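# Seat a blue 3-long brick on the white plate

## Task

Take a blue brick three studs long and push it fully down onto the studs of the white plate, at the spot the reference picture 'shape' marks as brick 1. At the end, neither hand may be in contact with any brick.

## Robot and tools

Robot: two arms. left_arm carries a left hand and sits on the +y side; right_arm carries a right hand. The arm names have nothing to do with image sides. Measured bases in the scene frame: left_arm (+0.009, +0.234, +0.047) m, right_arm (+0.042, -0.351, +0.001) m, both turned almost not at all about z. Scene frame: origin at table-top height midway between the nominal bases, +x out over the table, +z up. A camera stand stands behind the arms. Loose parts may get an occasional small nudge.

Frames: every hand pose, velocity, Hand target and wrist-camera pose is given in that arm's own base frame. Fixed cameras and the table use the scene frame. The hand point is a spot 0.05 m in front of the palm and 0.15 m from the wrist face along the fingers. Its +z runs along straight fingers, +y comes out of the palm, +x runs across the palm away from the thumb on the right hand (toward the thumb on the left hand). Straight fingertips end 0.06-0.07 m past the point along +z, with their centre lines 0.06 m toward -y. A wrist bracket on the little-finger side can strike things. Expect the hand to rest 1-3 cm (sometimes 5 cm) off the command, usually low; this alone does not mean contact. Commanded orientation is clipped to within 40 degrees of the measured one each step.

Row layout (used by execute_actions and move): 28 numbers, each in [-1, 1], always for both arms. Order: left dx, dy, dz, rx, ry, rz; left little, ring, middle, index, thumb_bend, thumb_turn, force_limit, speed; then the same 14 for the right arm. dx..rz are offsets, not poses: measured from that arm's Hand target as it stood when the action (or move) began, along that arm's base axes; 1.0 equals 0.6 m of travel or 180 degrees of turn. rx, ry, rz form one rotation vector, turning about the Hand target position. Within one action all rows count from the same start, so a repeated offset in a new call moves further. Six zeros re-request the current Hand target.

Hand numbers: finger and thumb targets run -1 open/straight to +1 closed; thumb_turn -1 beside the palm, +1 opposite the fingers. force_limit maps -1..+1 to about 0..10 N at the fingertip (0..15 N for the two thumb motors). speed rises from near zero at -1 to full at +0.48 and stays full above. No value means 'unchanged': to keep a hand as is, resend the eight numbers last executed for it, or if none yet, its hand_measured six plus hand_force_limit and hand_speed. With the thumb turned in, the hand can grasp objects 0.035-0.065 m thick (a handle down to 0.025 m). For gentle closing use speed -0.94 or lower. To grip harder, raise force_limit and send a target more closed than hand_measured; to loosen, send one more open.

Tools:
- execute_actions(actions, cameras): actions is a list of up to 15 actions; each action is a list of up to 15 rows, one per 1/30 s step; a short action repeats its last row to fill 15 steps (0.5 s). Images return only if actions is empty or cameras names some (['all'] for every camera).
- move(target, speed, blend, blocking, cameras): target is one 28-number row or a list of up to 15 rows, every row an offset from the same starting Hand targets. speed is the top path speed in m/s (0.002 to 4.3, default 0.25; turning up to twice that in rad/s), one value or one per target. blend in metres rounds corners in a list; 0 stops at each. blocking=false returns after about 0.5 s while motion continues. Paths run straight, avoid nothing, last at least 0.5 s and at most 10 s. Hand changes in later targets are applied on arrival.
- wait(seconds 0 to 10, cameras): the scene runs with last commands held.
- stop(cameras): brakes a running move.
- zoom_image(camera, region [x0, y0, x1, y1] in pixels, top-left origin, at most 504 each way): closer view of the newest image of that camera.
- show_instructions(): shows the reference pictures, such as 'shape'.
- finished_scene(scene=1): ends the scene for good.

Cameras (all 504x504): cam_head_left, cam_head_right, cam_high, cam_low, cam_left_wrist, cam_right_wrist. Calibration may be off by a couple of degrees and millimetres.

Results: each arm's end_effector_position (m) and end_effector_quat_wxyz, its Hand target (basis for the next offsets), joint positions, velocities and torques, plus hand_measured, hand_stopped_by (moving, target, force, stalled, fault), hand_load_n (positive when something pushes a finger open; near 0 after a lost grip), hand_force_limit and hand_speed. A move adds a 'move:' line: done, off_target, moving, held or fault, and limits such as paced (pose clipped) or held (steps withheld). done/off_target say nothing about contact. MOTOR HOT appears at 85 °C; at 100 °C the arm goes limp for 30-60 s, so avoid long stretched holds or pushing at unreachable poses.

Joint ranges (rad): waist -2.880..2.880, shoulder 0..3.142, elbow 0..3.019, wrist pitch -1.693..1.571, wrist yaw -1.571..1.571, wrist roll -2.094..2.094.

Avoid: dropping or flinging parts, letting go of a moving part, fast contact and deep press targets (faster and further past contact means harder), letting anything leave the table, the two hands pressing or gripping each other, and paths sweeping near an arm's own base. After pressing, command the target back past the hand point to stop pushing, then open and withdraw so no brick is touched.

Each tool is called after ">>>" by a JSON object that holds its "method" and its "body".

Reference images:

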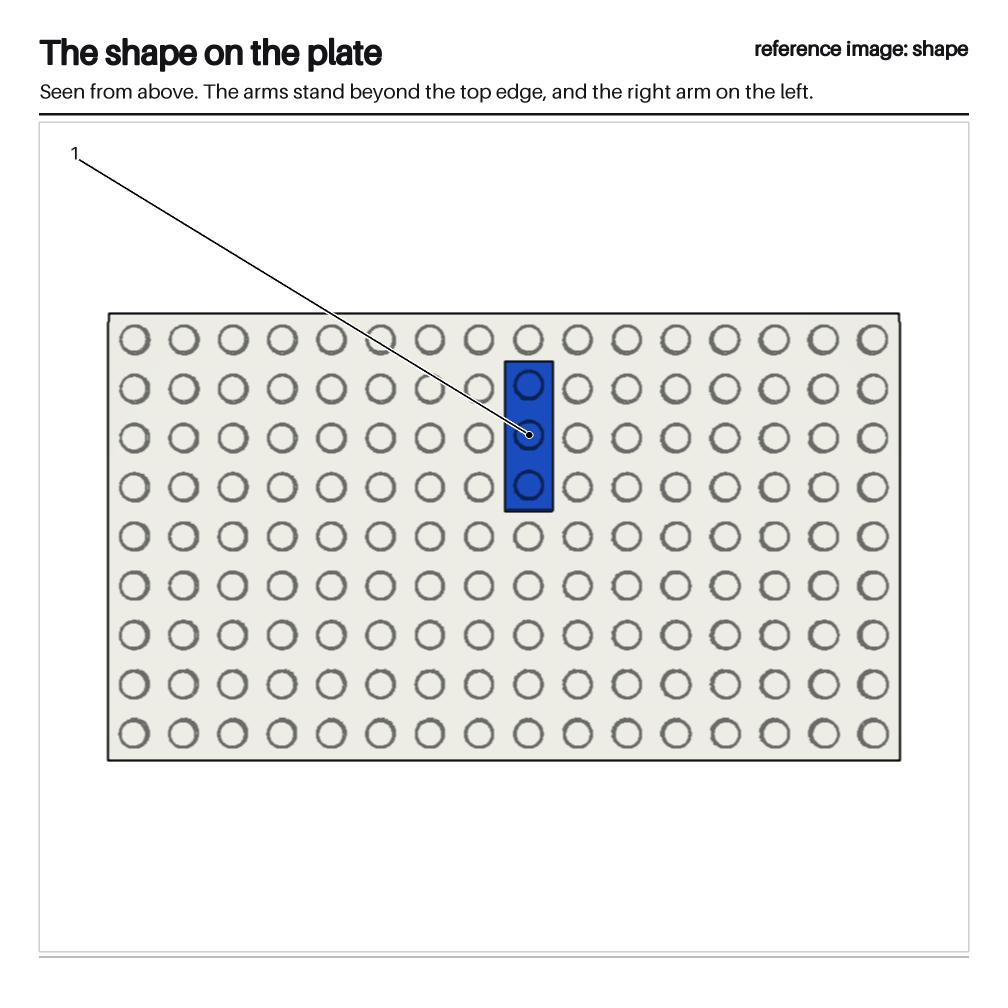

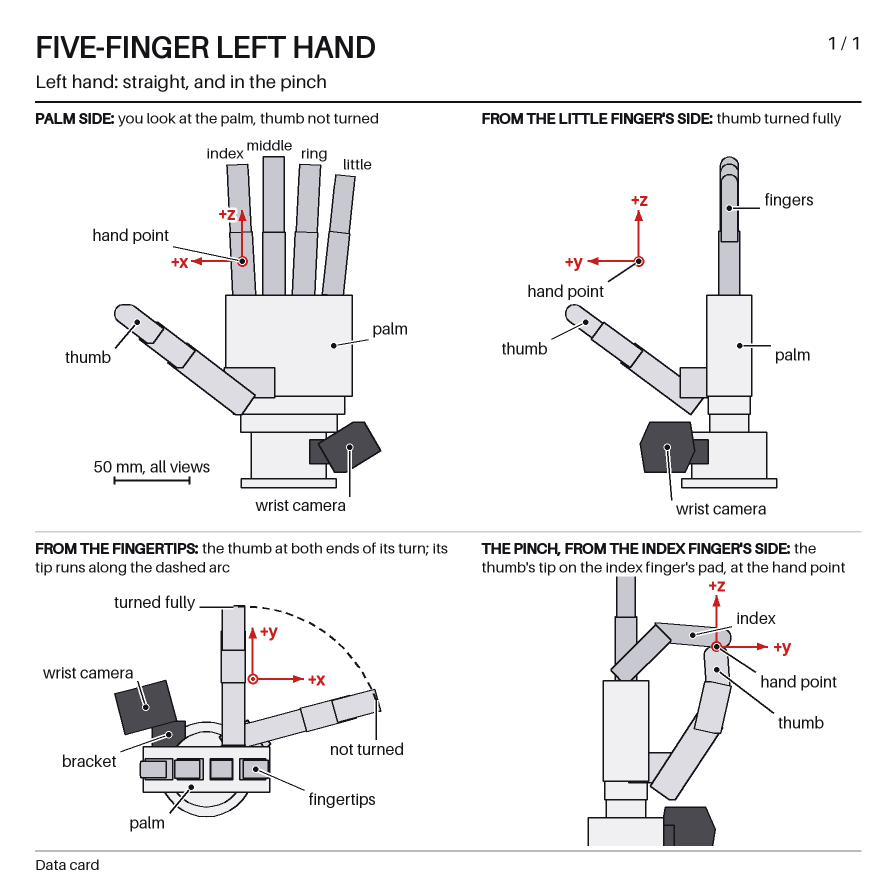

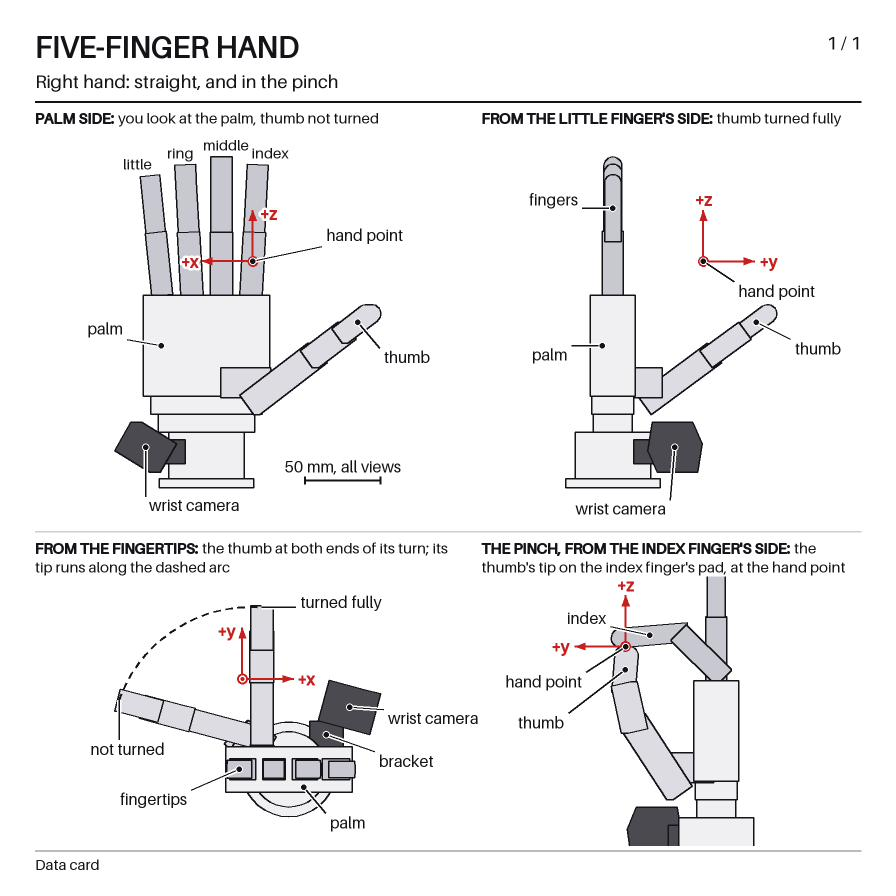

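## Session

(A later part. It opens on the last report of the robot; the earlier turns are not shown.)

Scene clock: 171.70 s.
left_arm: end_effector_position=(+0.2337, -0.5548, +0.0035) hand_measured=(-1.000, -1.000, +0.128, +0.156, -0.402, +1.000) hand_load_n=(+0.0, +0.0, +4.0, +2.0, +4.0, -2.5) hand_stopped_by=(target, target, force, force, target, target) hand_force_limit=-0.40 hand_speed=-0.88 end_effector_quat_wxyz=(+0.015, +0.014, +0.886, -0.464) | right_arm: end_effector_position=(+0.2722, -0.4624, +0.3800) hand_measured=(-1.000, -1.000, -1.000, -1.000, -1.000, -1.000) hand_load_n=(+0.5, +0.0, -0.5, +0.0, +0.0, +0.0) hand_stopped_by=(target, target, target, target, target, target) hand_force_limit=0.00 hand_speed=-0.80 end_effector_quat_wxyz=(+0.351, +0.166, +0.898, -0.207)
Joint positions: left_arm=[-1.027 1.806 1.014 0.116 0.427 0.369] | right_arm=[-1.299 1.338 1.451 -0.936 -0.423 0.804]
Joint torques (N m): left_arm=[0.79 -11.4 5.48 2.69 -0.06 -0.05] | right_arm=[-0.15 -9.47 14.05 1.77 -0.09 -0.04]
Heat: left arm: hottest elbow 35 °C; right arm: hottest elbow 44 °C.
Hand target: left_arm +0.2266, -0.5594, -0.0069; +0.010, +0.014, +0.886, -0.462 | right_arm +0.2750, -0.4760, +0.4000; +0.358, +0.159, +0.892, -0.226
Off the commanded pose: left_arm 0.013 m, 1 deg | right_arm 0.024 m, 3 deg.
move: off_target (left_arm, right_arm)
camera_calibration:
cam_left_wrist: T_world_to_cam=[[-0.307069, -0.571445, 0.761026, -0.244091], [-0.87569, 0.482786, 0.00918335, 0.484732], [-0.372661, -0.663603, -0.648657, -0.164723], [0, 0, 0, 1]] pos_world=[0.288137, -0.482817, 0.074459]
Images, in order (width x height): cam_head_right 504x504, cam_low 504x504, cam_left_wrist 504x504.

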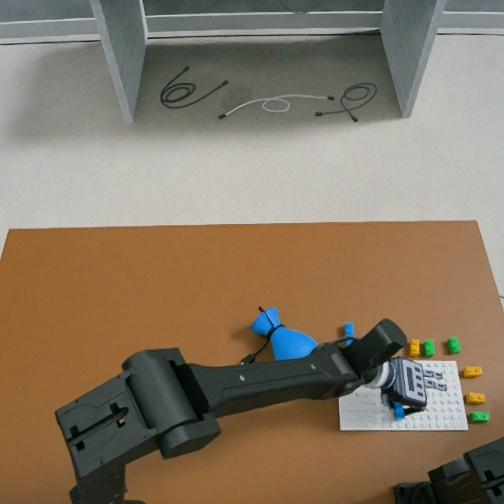

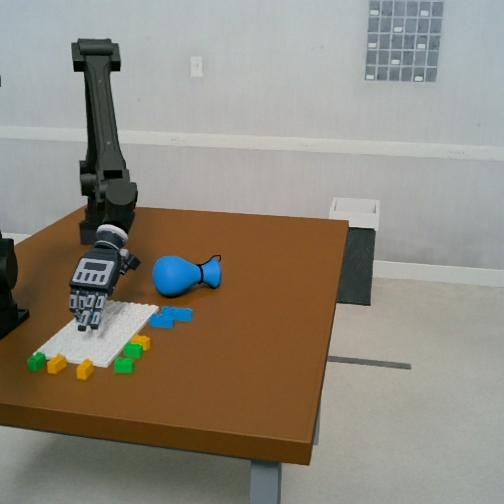

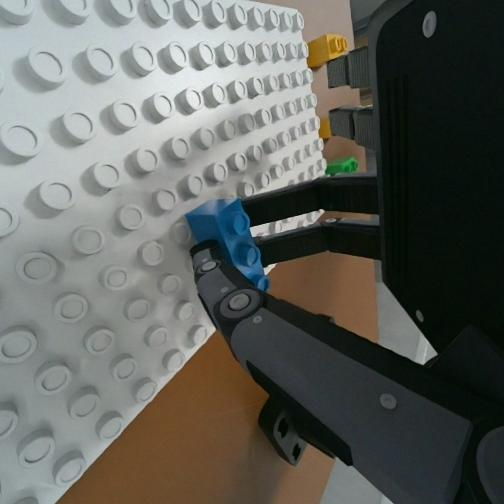

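>>> {"method": "move", "body": {"target": [[0.0053,-0.0048,0.1115,0,0,0,-1,-1,0.5,0.45,-0.4,1,-0.4,-0.88,0,0,0,0,0,0,-1,-1,-1,-1,-1,-1,0,-0.8],[0.0053,-0.0048,0.0578,0,0,0,-1,-1,0.5,0.45,-0.4,1,-0.4,-0.88,0,0,0,0,0,0,-1,-1,-1,-1,-1,-1,0,-0.8],[0.0028,-0.0045,0.006,0,0,0,-1,-1,0.5,0.45,-0.4,1,-0.4,-0.88,0,0,0,0,0,0,-1,-1,-1,-1,-1,-1,0,-0.8]], "speed": [0.08,0.07,0.05], "cameras": ["cam_left_wrist","cam_head_right","cam_low"]}}

>>> {"method": "zoom_image", "body": {"camera": "cam_left_wrist", "region": [160, 150, 280, 270]}}

>>> {"method": "zoom_image", "body": {"camera": "cam_head_right", "region": [385, 395, 425, 435]}}

Scene clock: 179.73 s.
left_arm: end_effector_position=(+0.2356, -0.5579, +0.0067) hand_measured=(-1.000, -1.000, +0.128, +0.156, -0.402, +1.000) hand_load_n=(+0.0, +0.0, +4.5, +2.0, +4.0, -2.5) hand_stopped_by=(target, target, force, force, target, target) hand_force_limit=-0.40 hand_speed=-0.88 end_effector_quat_wxyz=(+0.015, +0.014, +0.886, -0.464) | right_arm: end_effector_position=(+0.2722, -0.4624, +0.3800) hand_measured=(-1.000, -1.000, -1.000, -1.000, -1.000, -1.000) hand_load_n=(+0.0, +0.0, +0.0, +0.0, +0.0, +0.0) hand_stopped_by=(target, target, target, target, target, target) hand_force_limit=0.00 hand_speed=-0.80 end_effector_quat_wxyz=(+0.351, +0.166, +0.898, -0.207)
Joint positions: left_arm=[-1.027 1.806 1.027 0.103 0.427 0.369] | right_arm=[-1.299 1.338 1.451 -0.936 -0.423 0.804]
Joint torques (N m): left_arm=[0.85 -11.81 5.26 2.78 -0.01 -0.03] | right_arm=[-0.09 -9.52 14.04 1.81 -0.08 -0.04]
Heat: left arm: hottest elbow 35 °C; right arm: hottest elbow 44 °C.
Hand target: left_arm +0.2283, -0.5621, -0.0034; +0.010, +0.014, +0.886, -0.462 | right_arm +0.2750, -0.4760, +0.4000; +0.358, +0.159, +0.892, -0.226
Off the commanded pose: left_arm 0.013 m, 1 deg | right_arm 0.024 m, 3 deg.
move: off_target (left_arm, right_arm)
camera_calibration:
cam_left_wrist: T_world_to_cam=[[-0.307069, -0.571445, 0.761026, -0.247714], [-0.87569, 0.482786, 0.00918335, 0.487863], [-0.372661, -0.663603, -0.648657, -0.163997], [0, 0, 0, 1]] pos_world=[0.290037, -0.485917, 0.077659]
Images, in order (width x height): cam_head_right 504x504, cam_low 504x504, cam_left_wrist 504x504.

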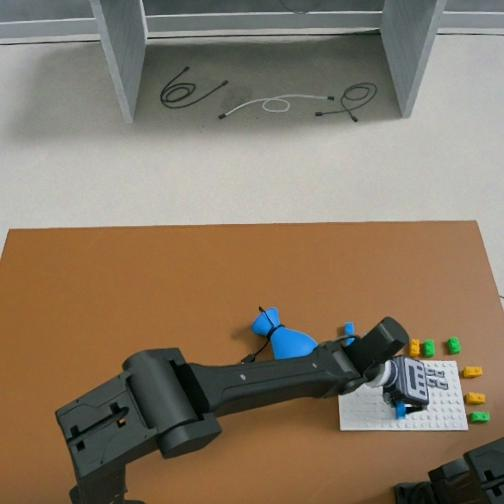

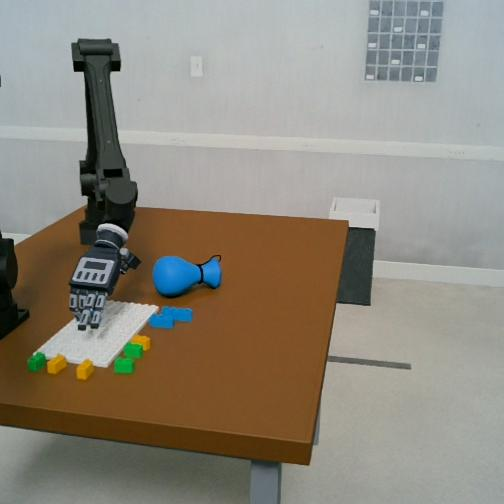

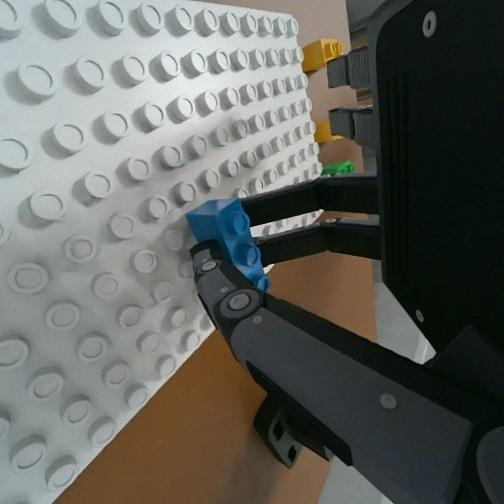

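Scaled by 4.200 from the camera's 504x504 image, which has a finer 720x720 frame.

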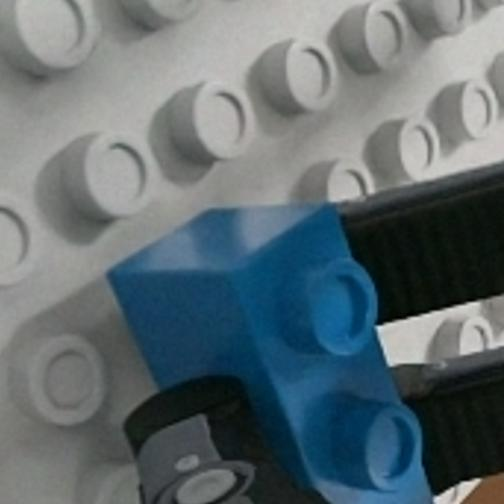

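Scaled by 12.600 from the camera's 504x504 image, which has a finer 720x720 frame.

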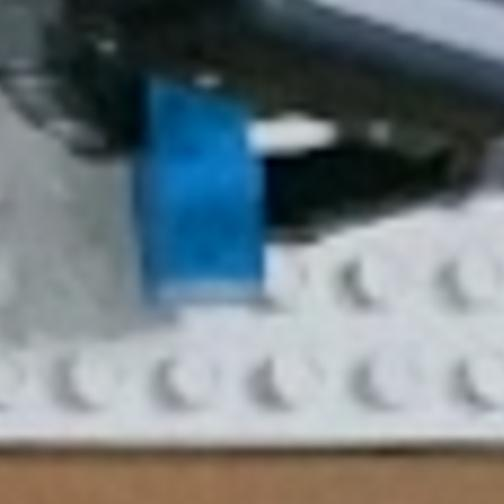

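>>> {"method": "move", "body": {"target": [-0.0017,0.0038,-0.0183,0,0,0,-1,-1,0.5,0.45,-0.4,1,-0.4,-0.88,0,0,0,0,0,0,-1,-1,-1,-1,-1,-1,0,-0.8], "speed": 0.05, "cameras": ["cam_left_wrist","cam_head_right","cam_low"]}}

>>> {"method": "zoom_image", "body": {"camera": "cam_left_wrist", "region": [160, 150, 280, 270]}}

>>> {"method": "zoom_image", "body": {"camera": "cam_head_right", "region": [385, 395, 425, 435]}}

Scene clock: 182.20 s.
left_arm: end_effector_position=(+0.2366, -0.5596, +0.0032) hand_measured=(-1.000, -1.000, +0.128, +0.156, -0.402, +1.000) hand_load_n=(+0.0, +0.0, +4.5, +1.5, +3.5, -2.5) hand_stopped_by=(target, target, force, force, target, target) hand_force_limit=-0.40 hand_speed=-0.88 end_effector_quat_wxyz=(+0.019, +0.016, +0.883, -0.469) | right_arm: end_effector_position=(+0.2722, -0.4624, +0.3800) hand_measured=(-1.000, -1.000, -1.000, -1.000, -1.000, -1.000) hand_load_n=(+0.0, +0.0, +0.0, +0.0, +0.0, +0.0) hand_stopped_by=(target, target, target, target, target, target) hand_force_limit=0.00 hand_speed=-0.80 end_effector_quat_wxyz=(+0.351, +0.166, +0.898, -0.207)
Joint positions: left_arm=[-1.027 1.816 1.02 0.135 0.427 0.369] | right_arm=[-1.299 1.338 1.451 -0.936 -0.423 0.804]
Joint torques (N m): left_arm=[0.85 -11.16 4.85 2.74 0.01 -0.05] | right_arm=[0.03 -9.35 14.05 1.78 -0.09 -0.05]
Heat: left arm: hottest elbow 35 °C; right arm: hottest elbow 44 °C.
Hand target: left_arm +0.2273, -0.5599, -0.0143; +0.010, +0.015, +0.887, -0.462 | right_arm +0.2750, -0.4760, +0.4000; +0.358, +0.159, +0.892, -0.226
Off the commanded pose: left_arm 0.020 m, 1 deg | right_arm 0.024 m, 3 deg.
move: off_target (left_arm, right_arm)
camera_calibration:
cam_left_wrist: T_world_to_cam=[[-0.313008, -0.561496, 0.765995, -0.23877], [-0.875727, 0.482791, -0.0039484, 0.489692], [-0.367599, -0.672038, -0.642834, -0.172933], [0, 0, 0, 1]] pos_world=[0.290529, -0.486705, 0.0736634]
Images, in order (width x height): cam_head_right 504x504, cam_low 504x504, cam_left_wrist 504x504.

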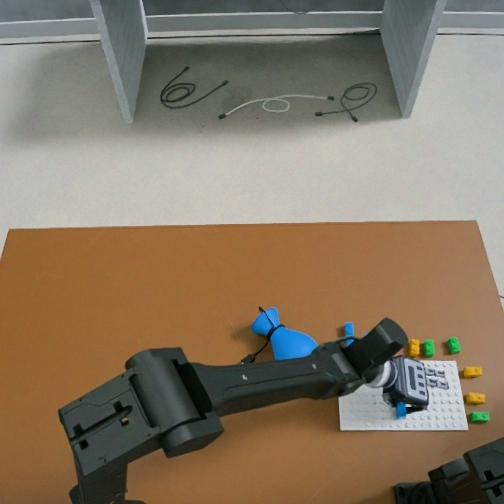

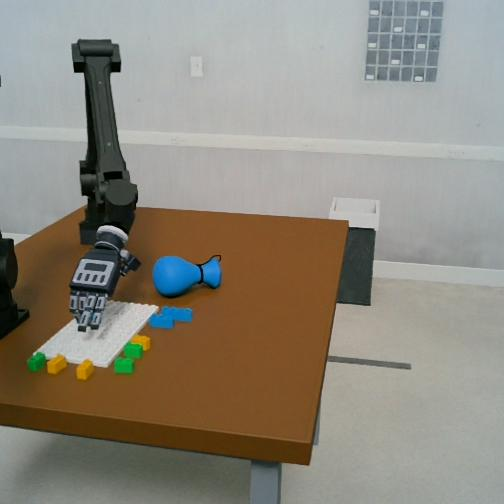

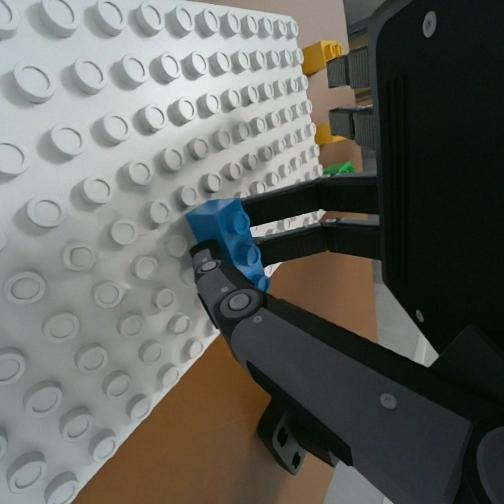

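Scaled by 4.200 from the camera's 504x504 image, which has a finer 720x720 frame.

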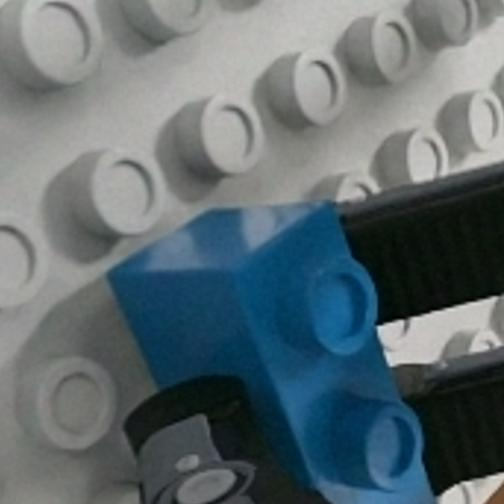

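Scaled by 12.600 from the camera's 504x504 image, which has a finer 720x720 frame.

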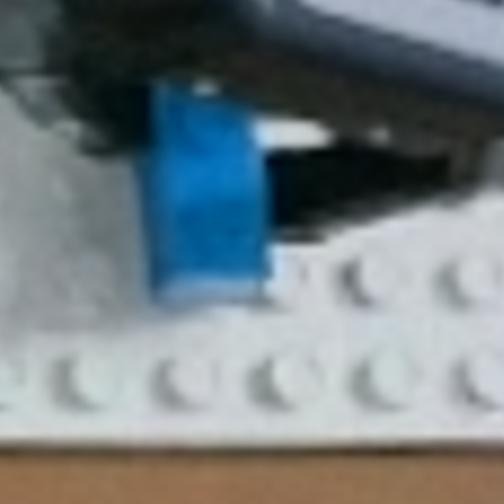

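>>> {"method": "move", "body": {"target": [[0.0042,-0.004,0.1238,0,0,0,-1,-1,0.5,0.45,-0.4,1,-0.4,-0.88,0,0,0,0,0,0,-1,-1,-1,-1,-1,-1,0,-0.8],[0.0042,-0.004,0.0702,0,0,0,-1,-1,0.5,0.45,-0.4,1,-0.4,-0.88,0,0,0,0,0,0,-1,-1,-1,-1,-1,-1,0,-0.8],[0.0003,0.0002,0.0182,0,0,0,-1,-1,0.5,0.45,-0.4,1,-0.4,-0.88,0,0,0,0,0,0,-1,-1,-1,-1,-1,-1,0,-0.8]], "speed": [0.08,0.07,0.05], "cameras": ["cam_left_wrist","cam_head_right","cam_low"]}}

>>> {"method": "zoom_image", "body": {"camera": "cam_left_wrist", "region": [160, 150, 280, 270]}}

Scene clock: 189.03 s.
left_arm: end_effector_position=(+0.2343, -0.5558, +0.0066) hand_measured=(-1.000, -1.000, +0.128, +0.156, -0.402, +1.000) hand_load_n=(+0.0, +0.0, +4.0, +2.0, +4.0, -2.5) hand_stopped_by=(target, target, force, force, target, target) hand_force_limit=-0.40 hand_speed=-0.88 end_effector_quat_wxyz=(+0.015, +0.014, +0.886, -0.463) | right_arm: end_effector_position=(+0.2722, -0.4624, +0.3800) hand_measured=(-1.000, -1.000, -1.000, -1.000, -1.000, -1.000) hand_load_n=(+0.0, +0.0, +0.0, +0.0, +0.0, -0.5) hand_stopped_by=(target, target, target, target, target, target) hand_force_limit=0.00 hand_speed=-0.80 end_effector_quat_wxyz=(+0.351, +0.166, +0.898, -0.207)
Joint positions: left_arm=[-1.027 1.802 1.02 0.106 0.427 0.369] | right_arm=[-1.299 1.338 1.451 -0.936 -0.423 0.804]
Joint torques (N m): left_arm=[0.32 -11.58 5.35 2.82 0.04 -0.02] | right_arm=[0.03 -9.29 14.09 1.84 -0.09 -0.04]
Heat: left arm: hottest elbow 35 °C; right arm: hottest elbow 44 °C.
Hand target: left_arm +0.2275, -0.5598, -0.0032; +0.010, +0.015, +0.886, -0.463 | right_arm +0.2750, -0.4760, +0.4000; +0.358, +0.159, +0.892, -0.226
Off the commanded pose: left_arm 0.013 m, 1 deg | right_arm 0.024 m, 3 deg.
move: off_target (left_arm, right_arm)
camera_calibration:
cam_left_wrist: T_world_to_cam=[[-0.306879, -0.571706, 0.760906, -0.246978], [-0.875711, 0.482742, 0.00952739, 0.485758], [-0.372768, -0.66341, -0.648792, -0.16298], [0, 0, 0, 1]] pos_world=[0.288837, -0.483817, 0.0775589]
Images, in order (width x height): cam_head_right 504x504, cam_low 504x504, cam_left_wrist 504x504.

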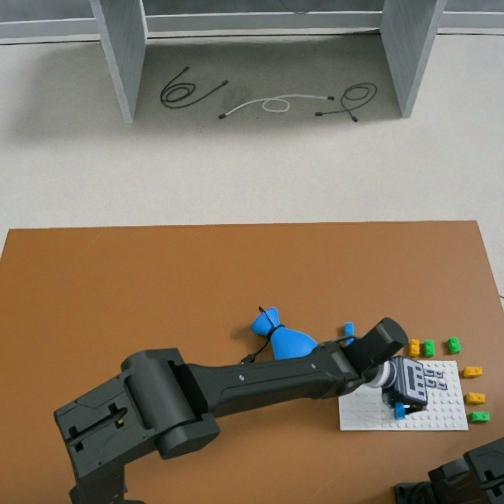

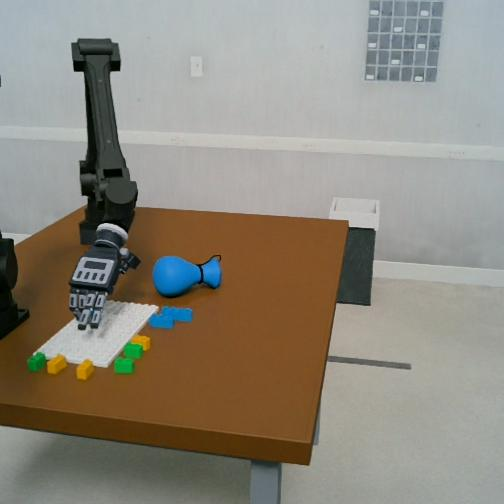

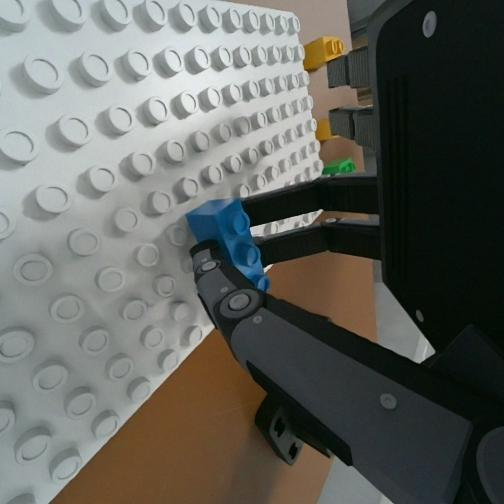

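Scaled by 4.200 from the camera's 504x504 image, which has a finer 720x720 frame.

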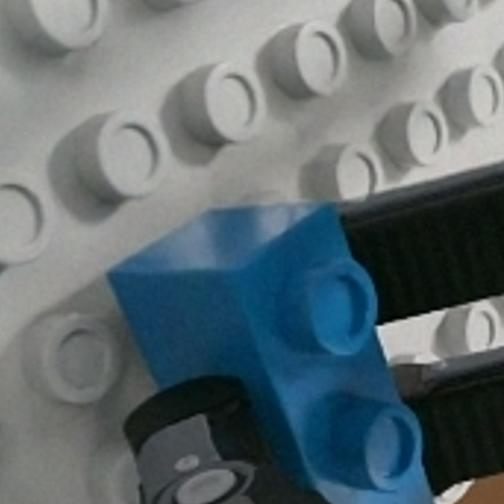

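>>> {"method": "move", "body": {"target": [0,0,-0.0233,0.022,0,0,-1,-1,0.5,0.45,-0.4,1,-0.4,-0.88,0,0,0,0,0,0,-1,-1,-1,-1,-1,-1,0,-0.8], "speed": 0.05, "cameras": ["cam_left_wrist","cam_head_right","cam_low"]}}

>>> {"method": "zoom_image", "body": {"camera": "cam_left_wrist", "region": [160, 150, 280, 270]}}

>>> {"method": "zoom_image", "body": {"camera": "cam_head_right", "region": [385, 395, 425, 435]}}

Scene clock: 191.03 s.
left_arm: end_effector_position=(+0.2342, -0.5554, +0.0019) hand_measured=(-1.000, -1.000, +0.128, +0.156, -0.402, +1.000) hand_load_n=(+0.0, +0.0, +3.5, +1.5, +4.5, -2.5) hand_stopped_by=(target, target, force, force, target, target) hand_force_limit=-0.40 hand_speed=-0.88 end_effector_quat_wxyz=(+0.018, +0.009, +0.893, -0.449) | right_arm: end_effector_position=(+0.2722, -0.4624, +0.3800) hand_measured=(-1.000, -1.000, -1.000, -1.000, -1.000, -1.000) hand_load_n=(+0.0, +0.0, +0.0, +0.0, +0.0, +0.0) hand_stopped_by=(target, target, target, target, target, target) hand_force_limit=0.00 hand_speed=-0.80 end_effector_quat_wxyz=(+0.351, +0.166, +0.898, -0.207)
Joint positions: left_arm=[-1.034 1.809 1.033 0.072 0.401 0.369] | right_arm=[-1.299 1.338 1.451 -0.936 -0.423 0.804]
Joint torques (N m): left_arm=[0.5 -10.17 6.9 1.03 -0.16 0.19] | right_arm=[0.03 -9.29 14.06 1.8 -0.09 -0.04]
Heat: left arm: hottest elbow 35 °C; right arm: hottest elbow 44 °C.
Hand target: left_arm +0.2275, -0.5597, -0.0173; +0.010, +0.015, +0.902, -0.431 | right_arm +0.2750, -0.4760, +0.4000; +0.358, +0.159, +0.892, -0.226
Off the commanded pose: left_arm 0.021 m, 3 deg | right_arm 0.024 m, 3 deg.
move: off_target (left_arm, right_arm)
camera_calibration:
cam_left_wrist: T_world_to_cam=[[-0.29975, -0.599472, 0.742148, -0.260293], [-0.881733, 0.471116, 0.0244177, 0.480389], [-0.364275, -0.647057, -0.669792, -0.158703], [0, 0, 0, 1]] pos_world=[0.287741, -0.485047, 0.0751484]
Images, in order (width x height): cam_head_right 504x504, cam_low 504x504, cam_left_wrist 504x504.

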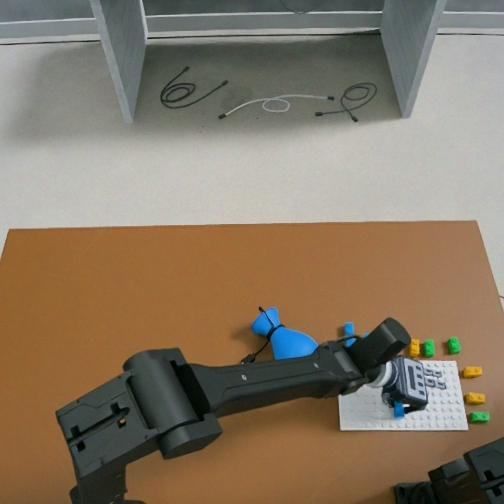

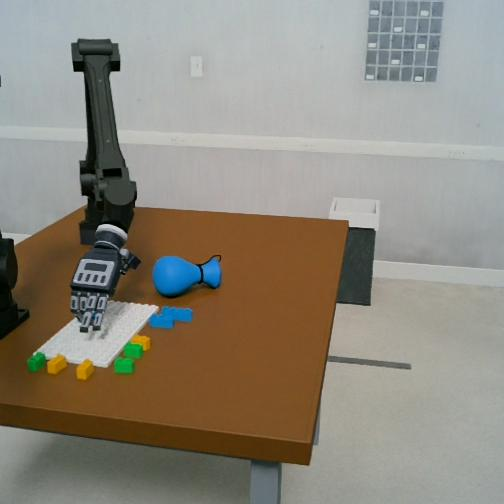

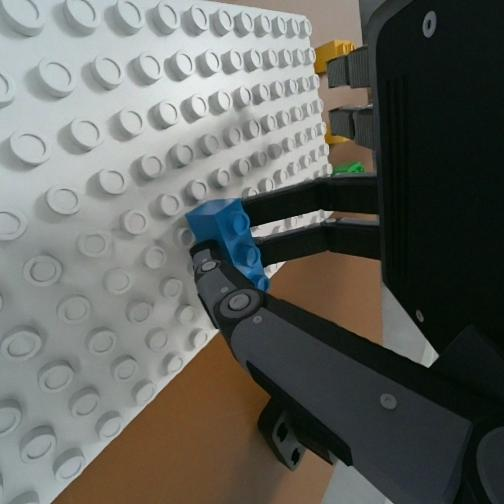

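Scaled by 4.200 from the camera's 504x504 image, which has a finer 720x720 frame.

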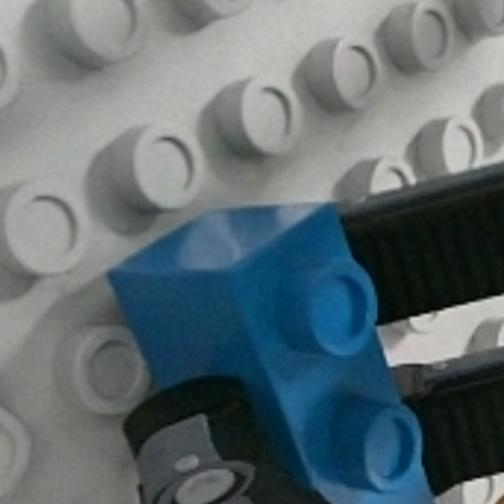

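Scaled by 12.600 from the camera's 504x504 image, which has a finer 720x720 frame.

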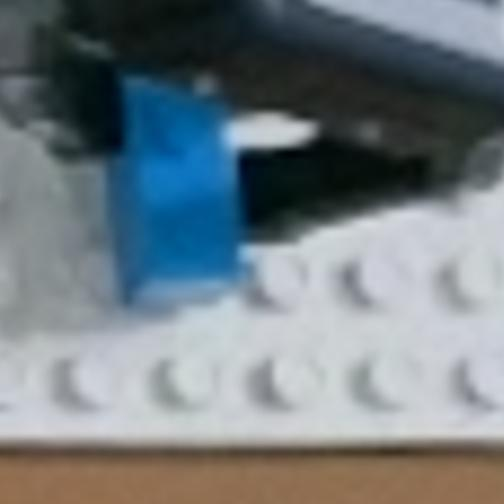

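>>> {"method": "zoom_image", "body": {"camera": "cam_head_right", "region": [390, 398, 414, 422]}}

>>> {"method": "zoom_image", "body": {"camera": "cam_low", "region": [64, 300, 104, 340]}}

>>> {"method": "zoom_image", "body": {"camera": "cam_left_wrist", "region": [170, 180, 250, 260]}}

Scaled by 21.000 from the camera's 504x504 image, which has a finer 720x720 frame.

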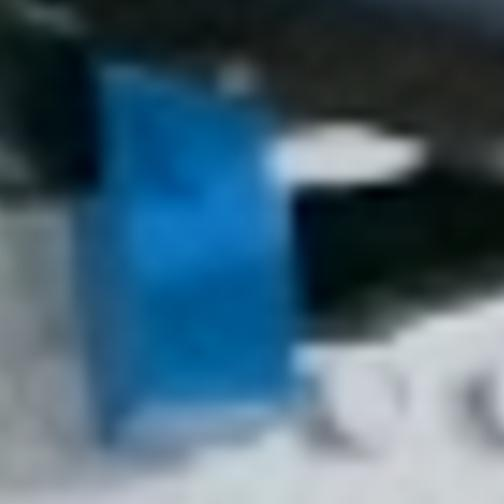

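Scaled by 12.600 from the camera's 504x504 image, which has a finer 720x720 frame.

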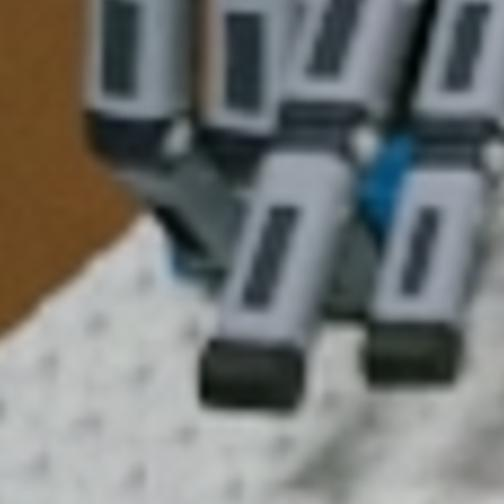

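Scaled by 6.300 from the camera's 504x504 image, which has a finer 720x720 frame.

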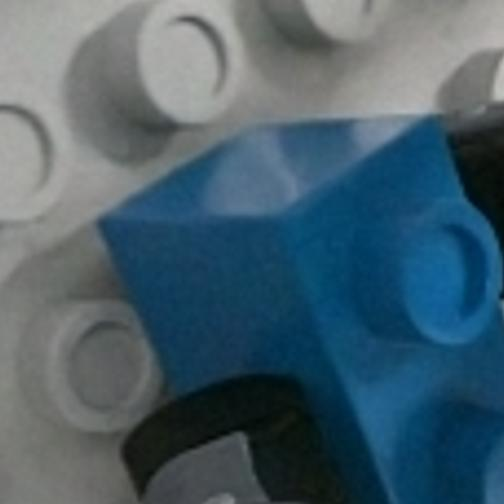

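>>> {"method": "wait", "body": {"seconds": 0.1, "cameras": ["all"]}}

>>> {"method": "zoom_image", "body": {"camera": "cam_high", "region": [300, 70, 400, 170]}}

>>> {"method": "zoom_image", "body": {"camera": "cam_head_left", "region": [385, 395, 413, 423]}}

>>> {"method": "zoom_image", "body": {"camera": "cam_left_wrist", "region": [100, 100, 220, 220]}}

>>> {"method": "zoom_image", "body": {"camera": "cam_left_wrist", "region": [120, 200, 240, 320]}}

>>> {"method": "zoom_image", "body": {"camera": "cam_left_wrist", "region": [190, 130, 310, 250]}}

Scene clock: 200.40 s.
left_arm: end_effector_position=(+0.2343, -0.5556, +0.0021) hand_measured=(-1.000, -1.000, +0.128, +0.156, -0.402, +1.000) hand_load_n=(+0.0, +0.0, +4.0, +1.5, +4.5, -2.5) hand_stopped_by=(target, target, force, force, target, target) hand_force_limit=-0.40 hand_speed=-0.88 end_effector_quat_wxyz=(+0.018, +0.009, +0.893, -0.449) | right_arm: end_effector_position=(+0.2722, -0.4624, +0.3800) hand_measured=(-1.000, -1.000, -1.000, -1.000, -1.000, -1.000) hand_load_n=(+0.0, +0.0, +0.0, +0.0, +0.0, +0.0) hand_stopped_by=(target, target, target, target, target, target) hand_force_limit=0.00 hand_speed=-0.80 end_effector_quat_wxyz=(+0.351, +0.166, +0.898, -0.207)
Joint positions: left_arm=[-1.034 1.809 1.034 0.072 0.401 0.369] | right_arm=[-1.299 1.338 1.451 -0.936 -0.423 0.804]
Joint torques (N m): left_arm=[0.32 -10.17 7.05 1.05 -0.18 0.16] | right_arm=[-0.03 -9.76 14.05 1.78 -0.08 -0.04]
Heat: left arm: hottest elbow 35 °C; right arm: hottest elbow 45 °C.
Hand target: left_arm +0.2276, -0.5599, -0.0172; +0.010, +0.015, +0.902, -0.432 | right_arm +0.2750, -0.4760, +0.4000; +0.358, +0.159, +0.892, -0.226
Off the commanded pose: left_arm 0.021 m, 3 deg | right_arm 0.024 m, 3 deg.
wait: 0.10 s; at rest from the start
camera_calibration:
cam_left_wrist: T_world_to_cam=[[-0.299922, -0.5992, 0.742298, -0.260392], [-0.881765, 0.471079, 0.0239936, 0.480501], [-0.364058, -0.647336, -0.669641, -0.158907], [0, 0, 0, 1]] pos_world=[0.28774, -0.485247, 0.0753485]
cam_right_wrist: T_world_to_cam=[[0.243258, 0.845141, -0.475986, 0.508923], [0.389816, 0.364171, 0.845827, -0.260394], [0.888183, -0.391301, -0.240862, -0.21839], [0, 0, 0, 1]] pos_world=[0.171676, -0.420739, 0.409887]

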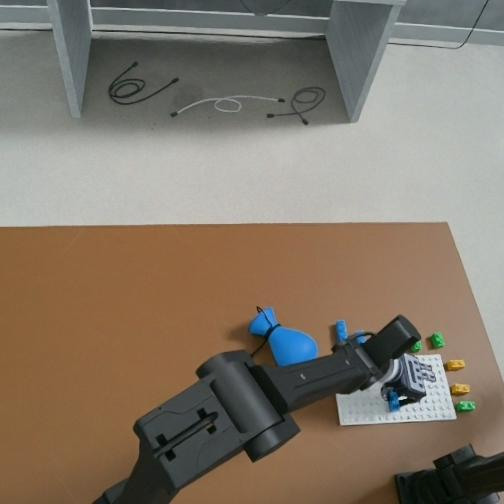

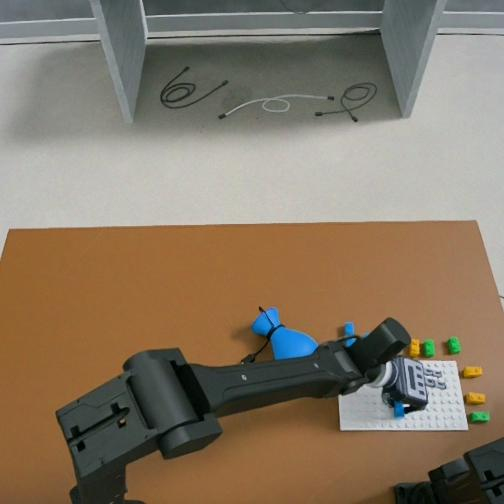

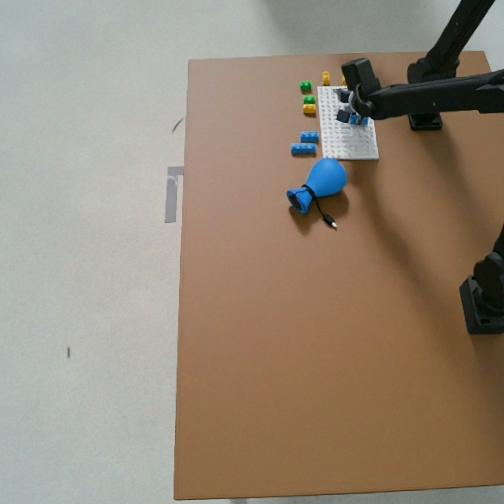

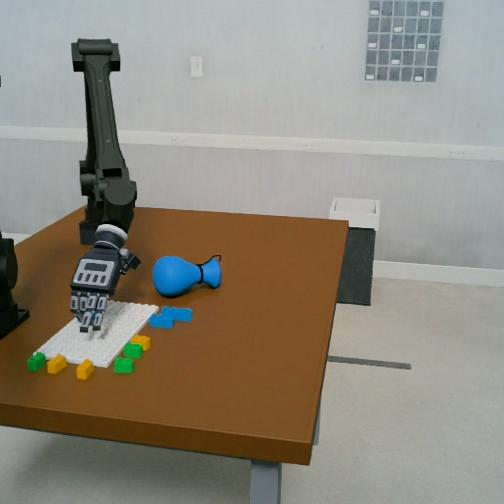

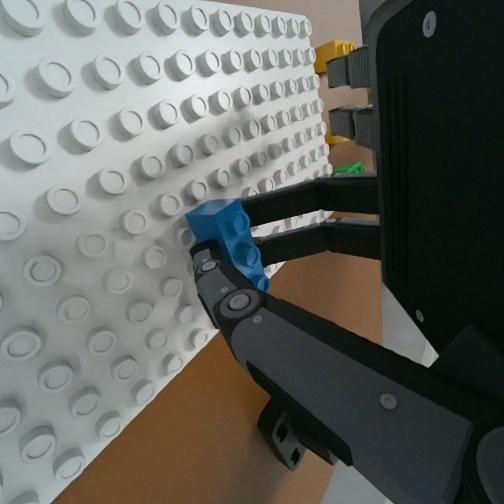

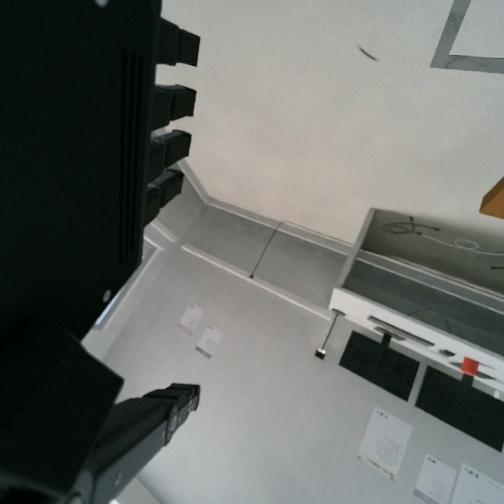

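Scaled by 5.040 from the camera's 504x504 image, which has a finer 720x720 frame.

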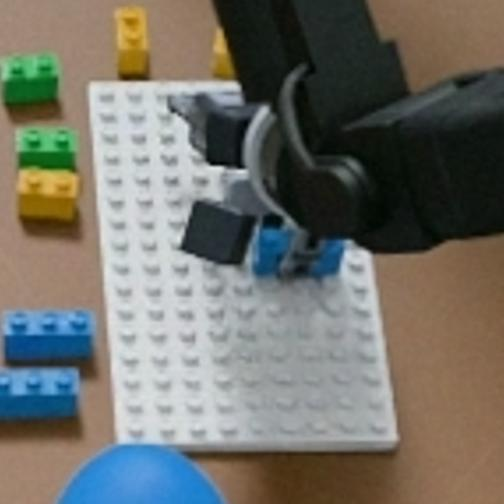

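Scaled by 18.000 from the camera's 504x504 image, which has a finer 720x720 frame.

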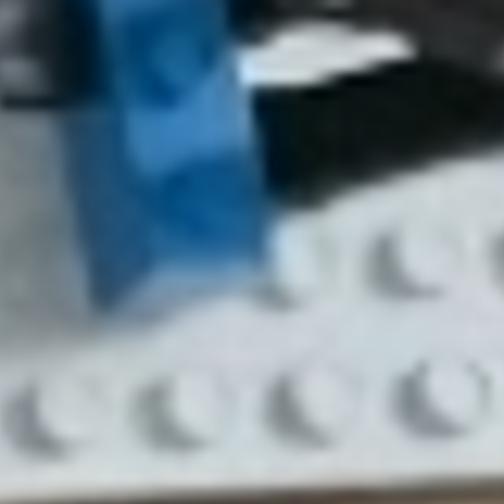

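Scaled by 4.200 from the camera's 504x504 image, which has a finer 720x720 frame.

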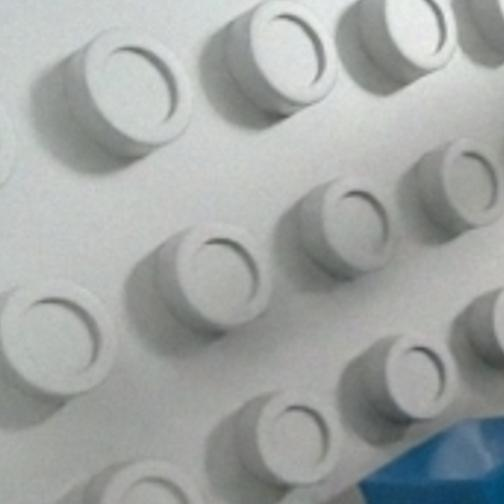

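Scaled by 4.200 from the camera's 504x504 image, which has a finer 720x720 frame.

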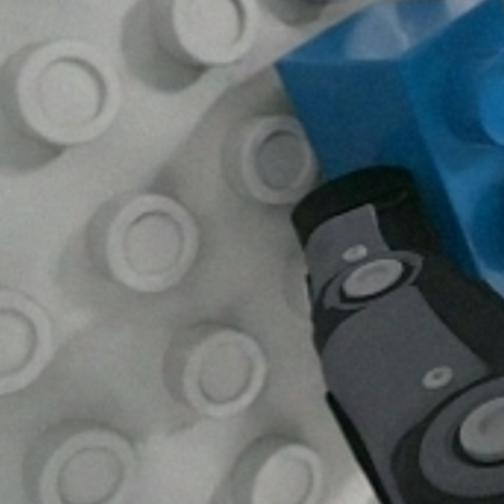

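Scaled by 4.200 from the camera's 504x504 image, which has a finer 720x720 frame.

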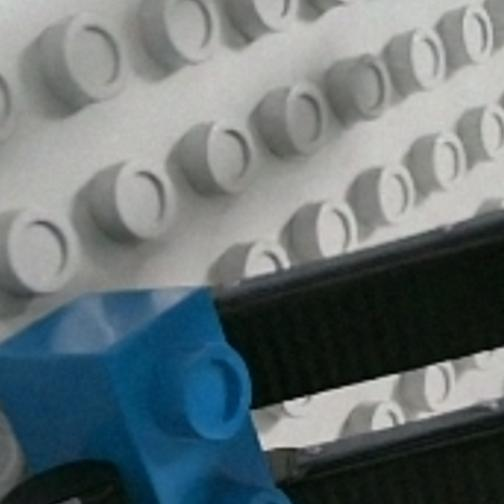

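>>> {"method": "zoom_image", "body": {"camera": "cam_high", "region": [335, 100, 385, 150]}}

Scaled by 10.080 from the camera's 504x504 image, which has a finer 720x720 frame.

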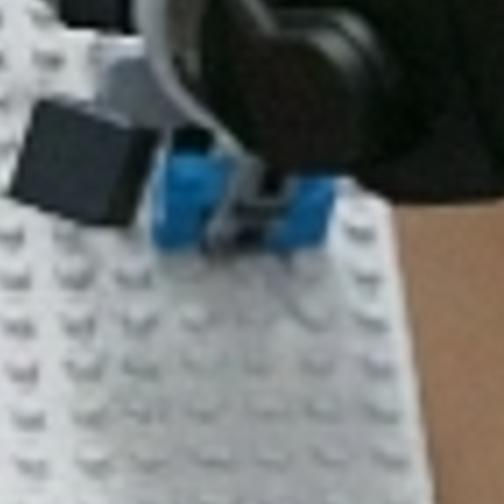

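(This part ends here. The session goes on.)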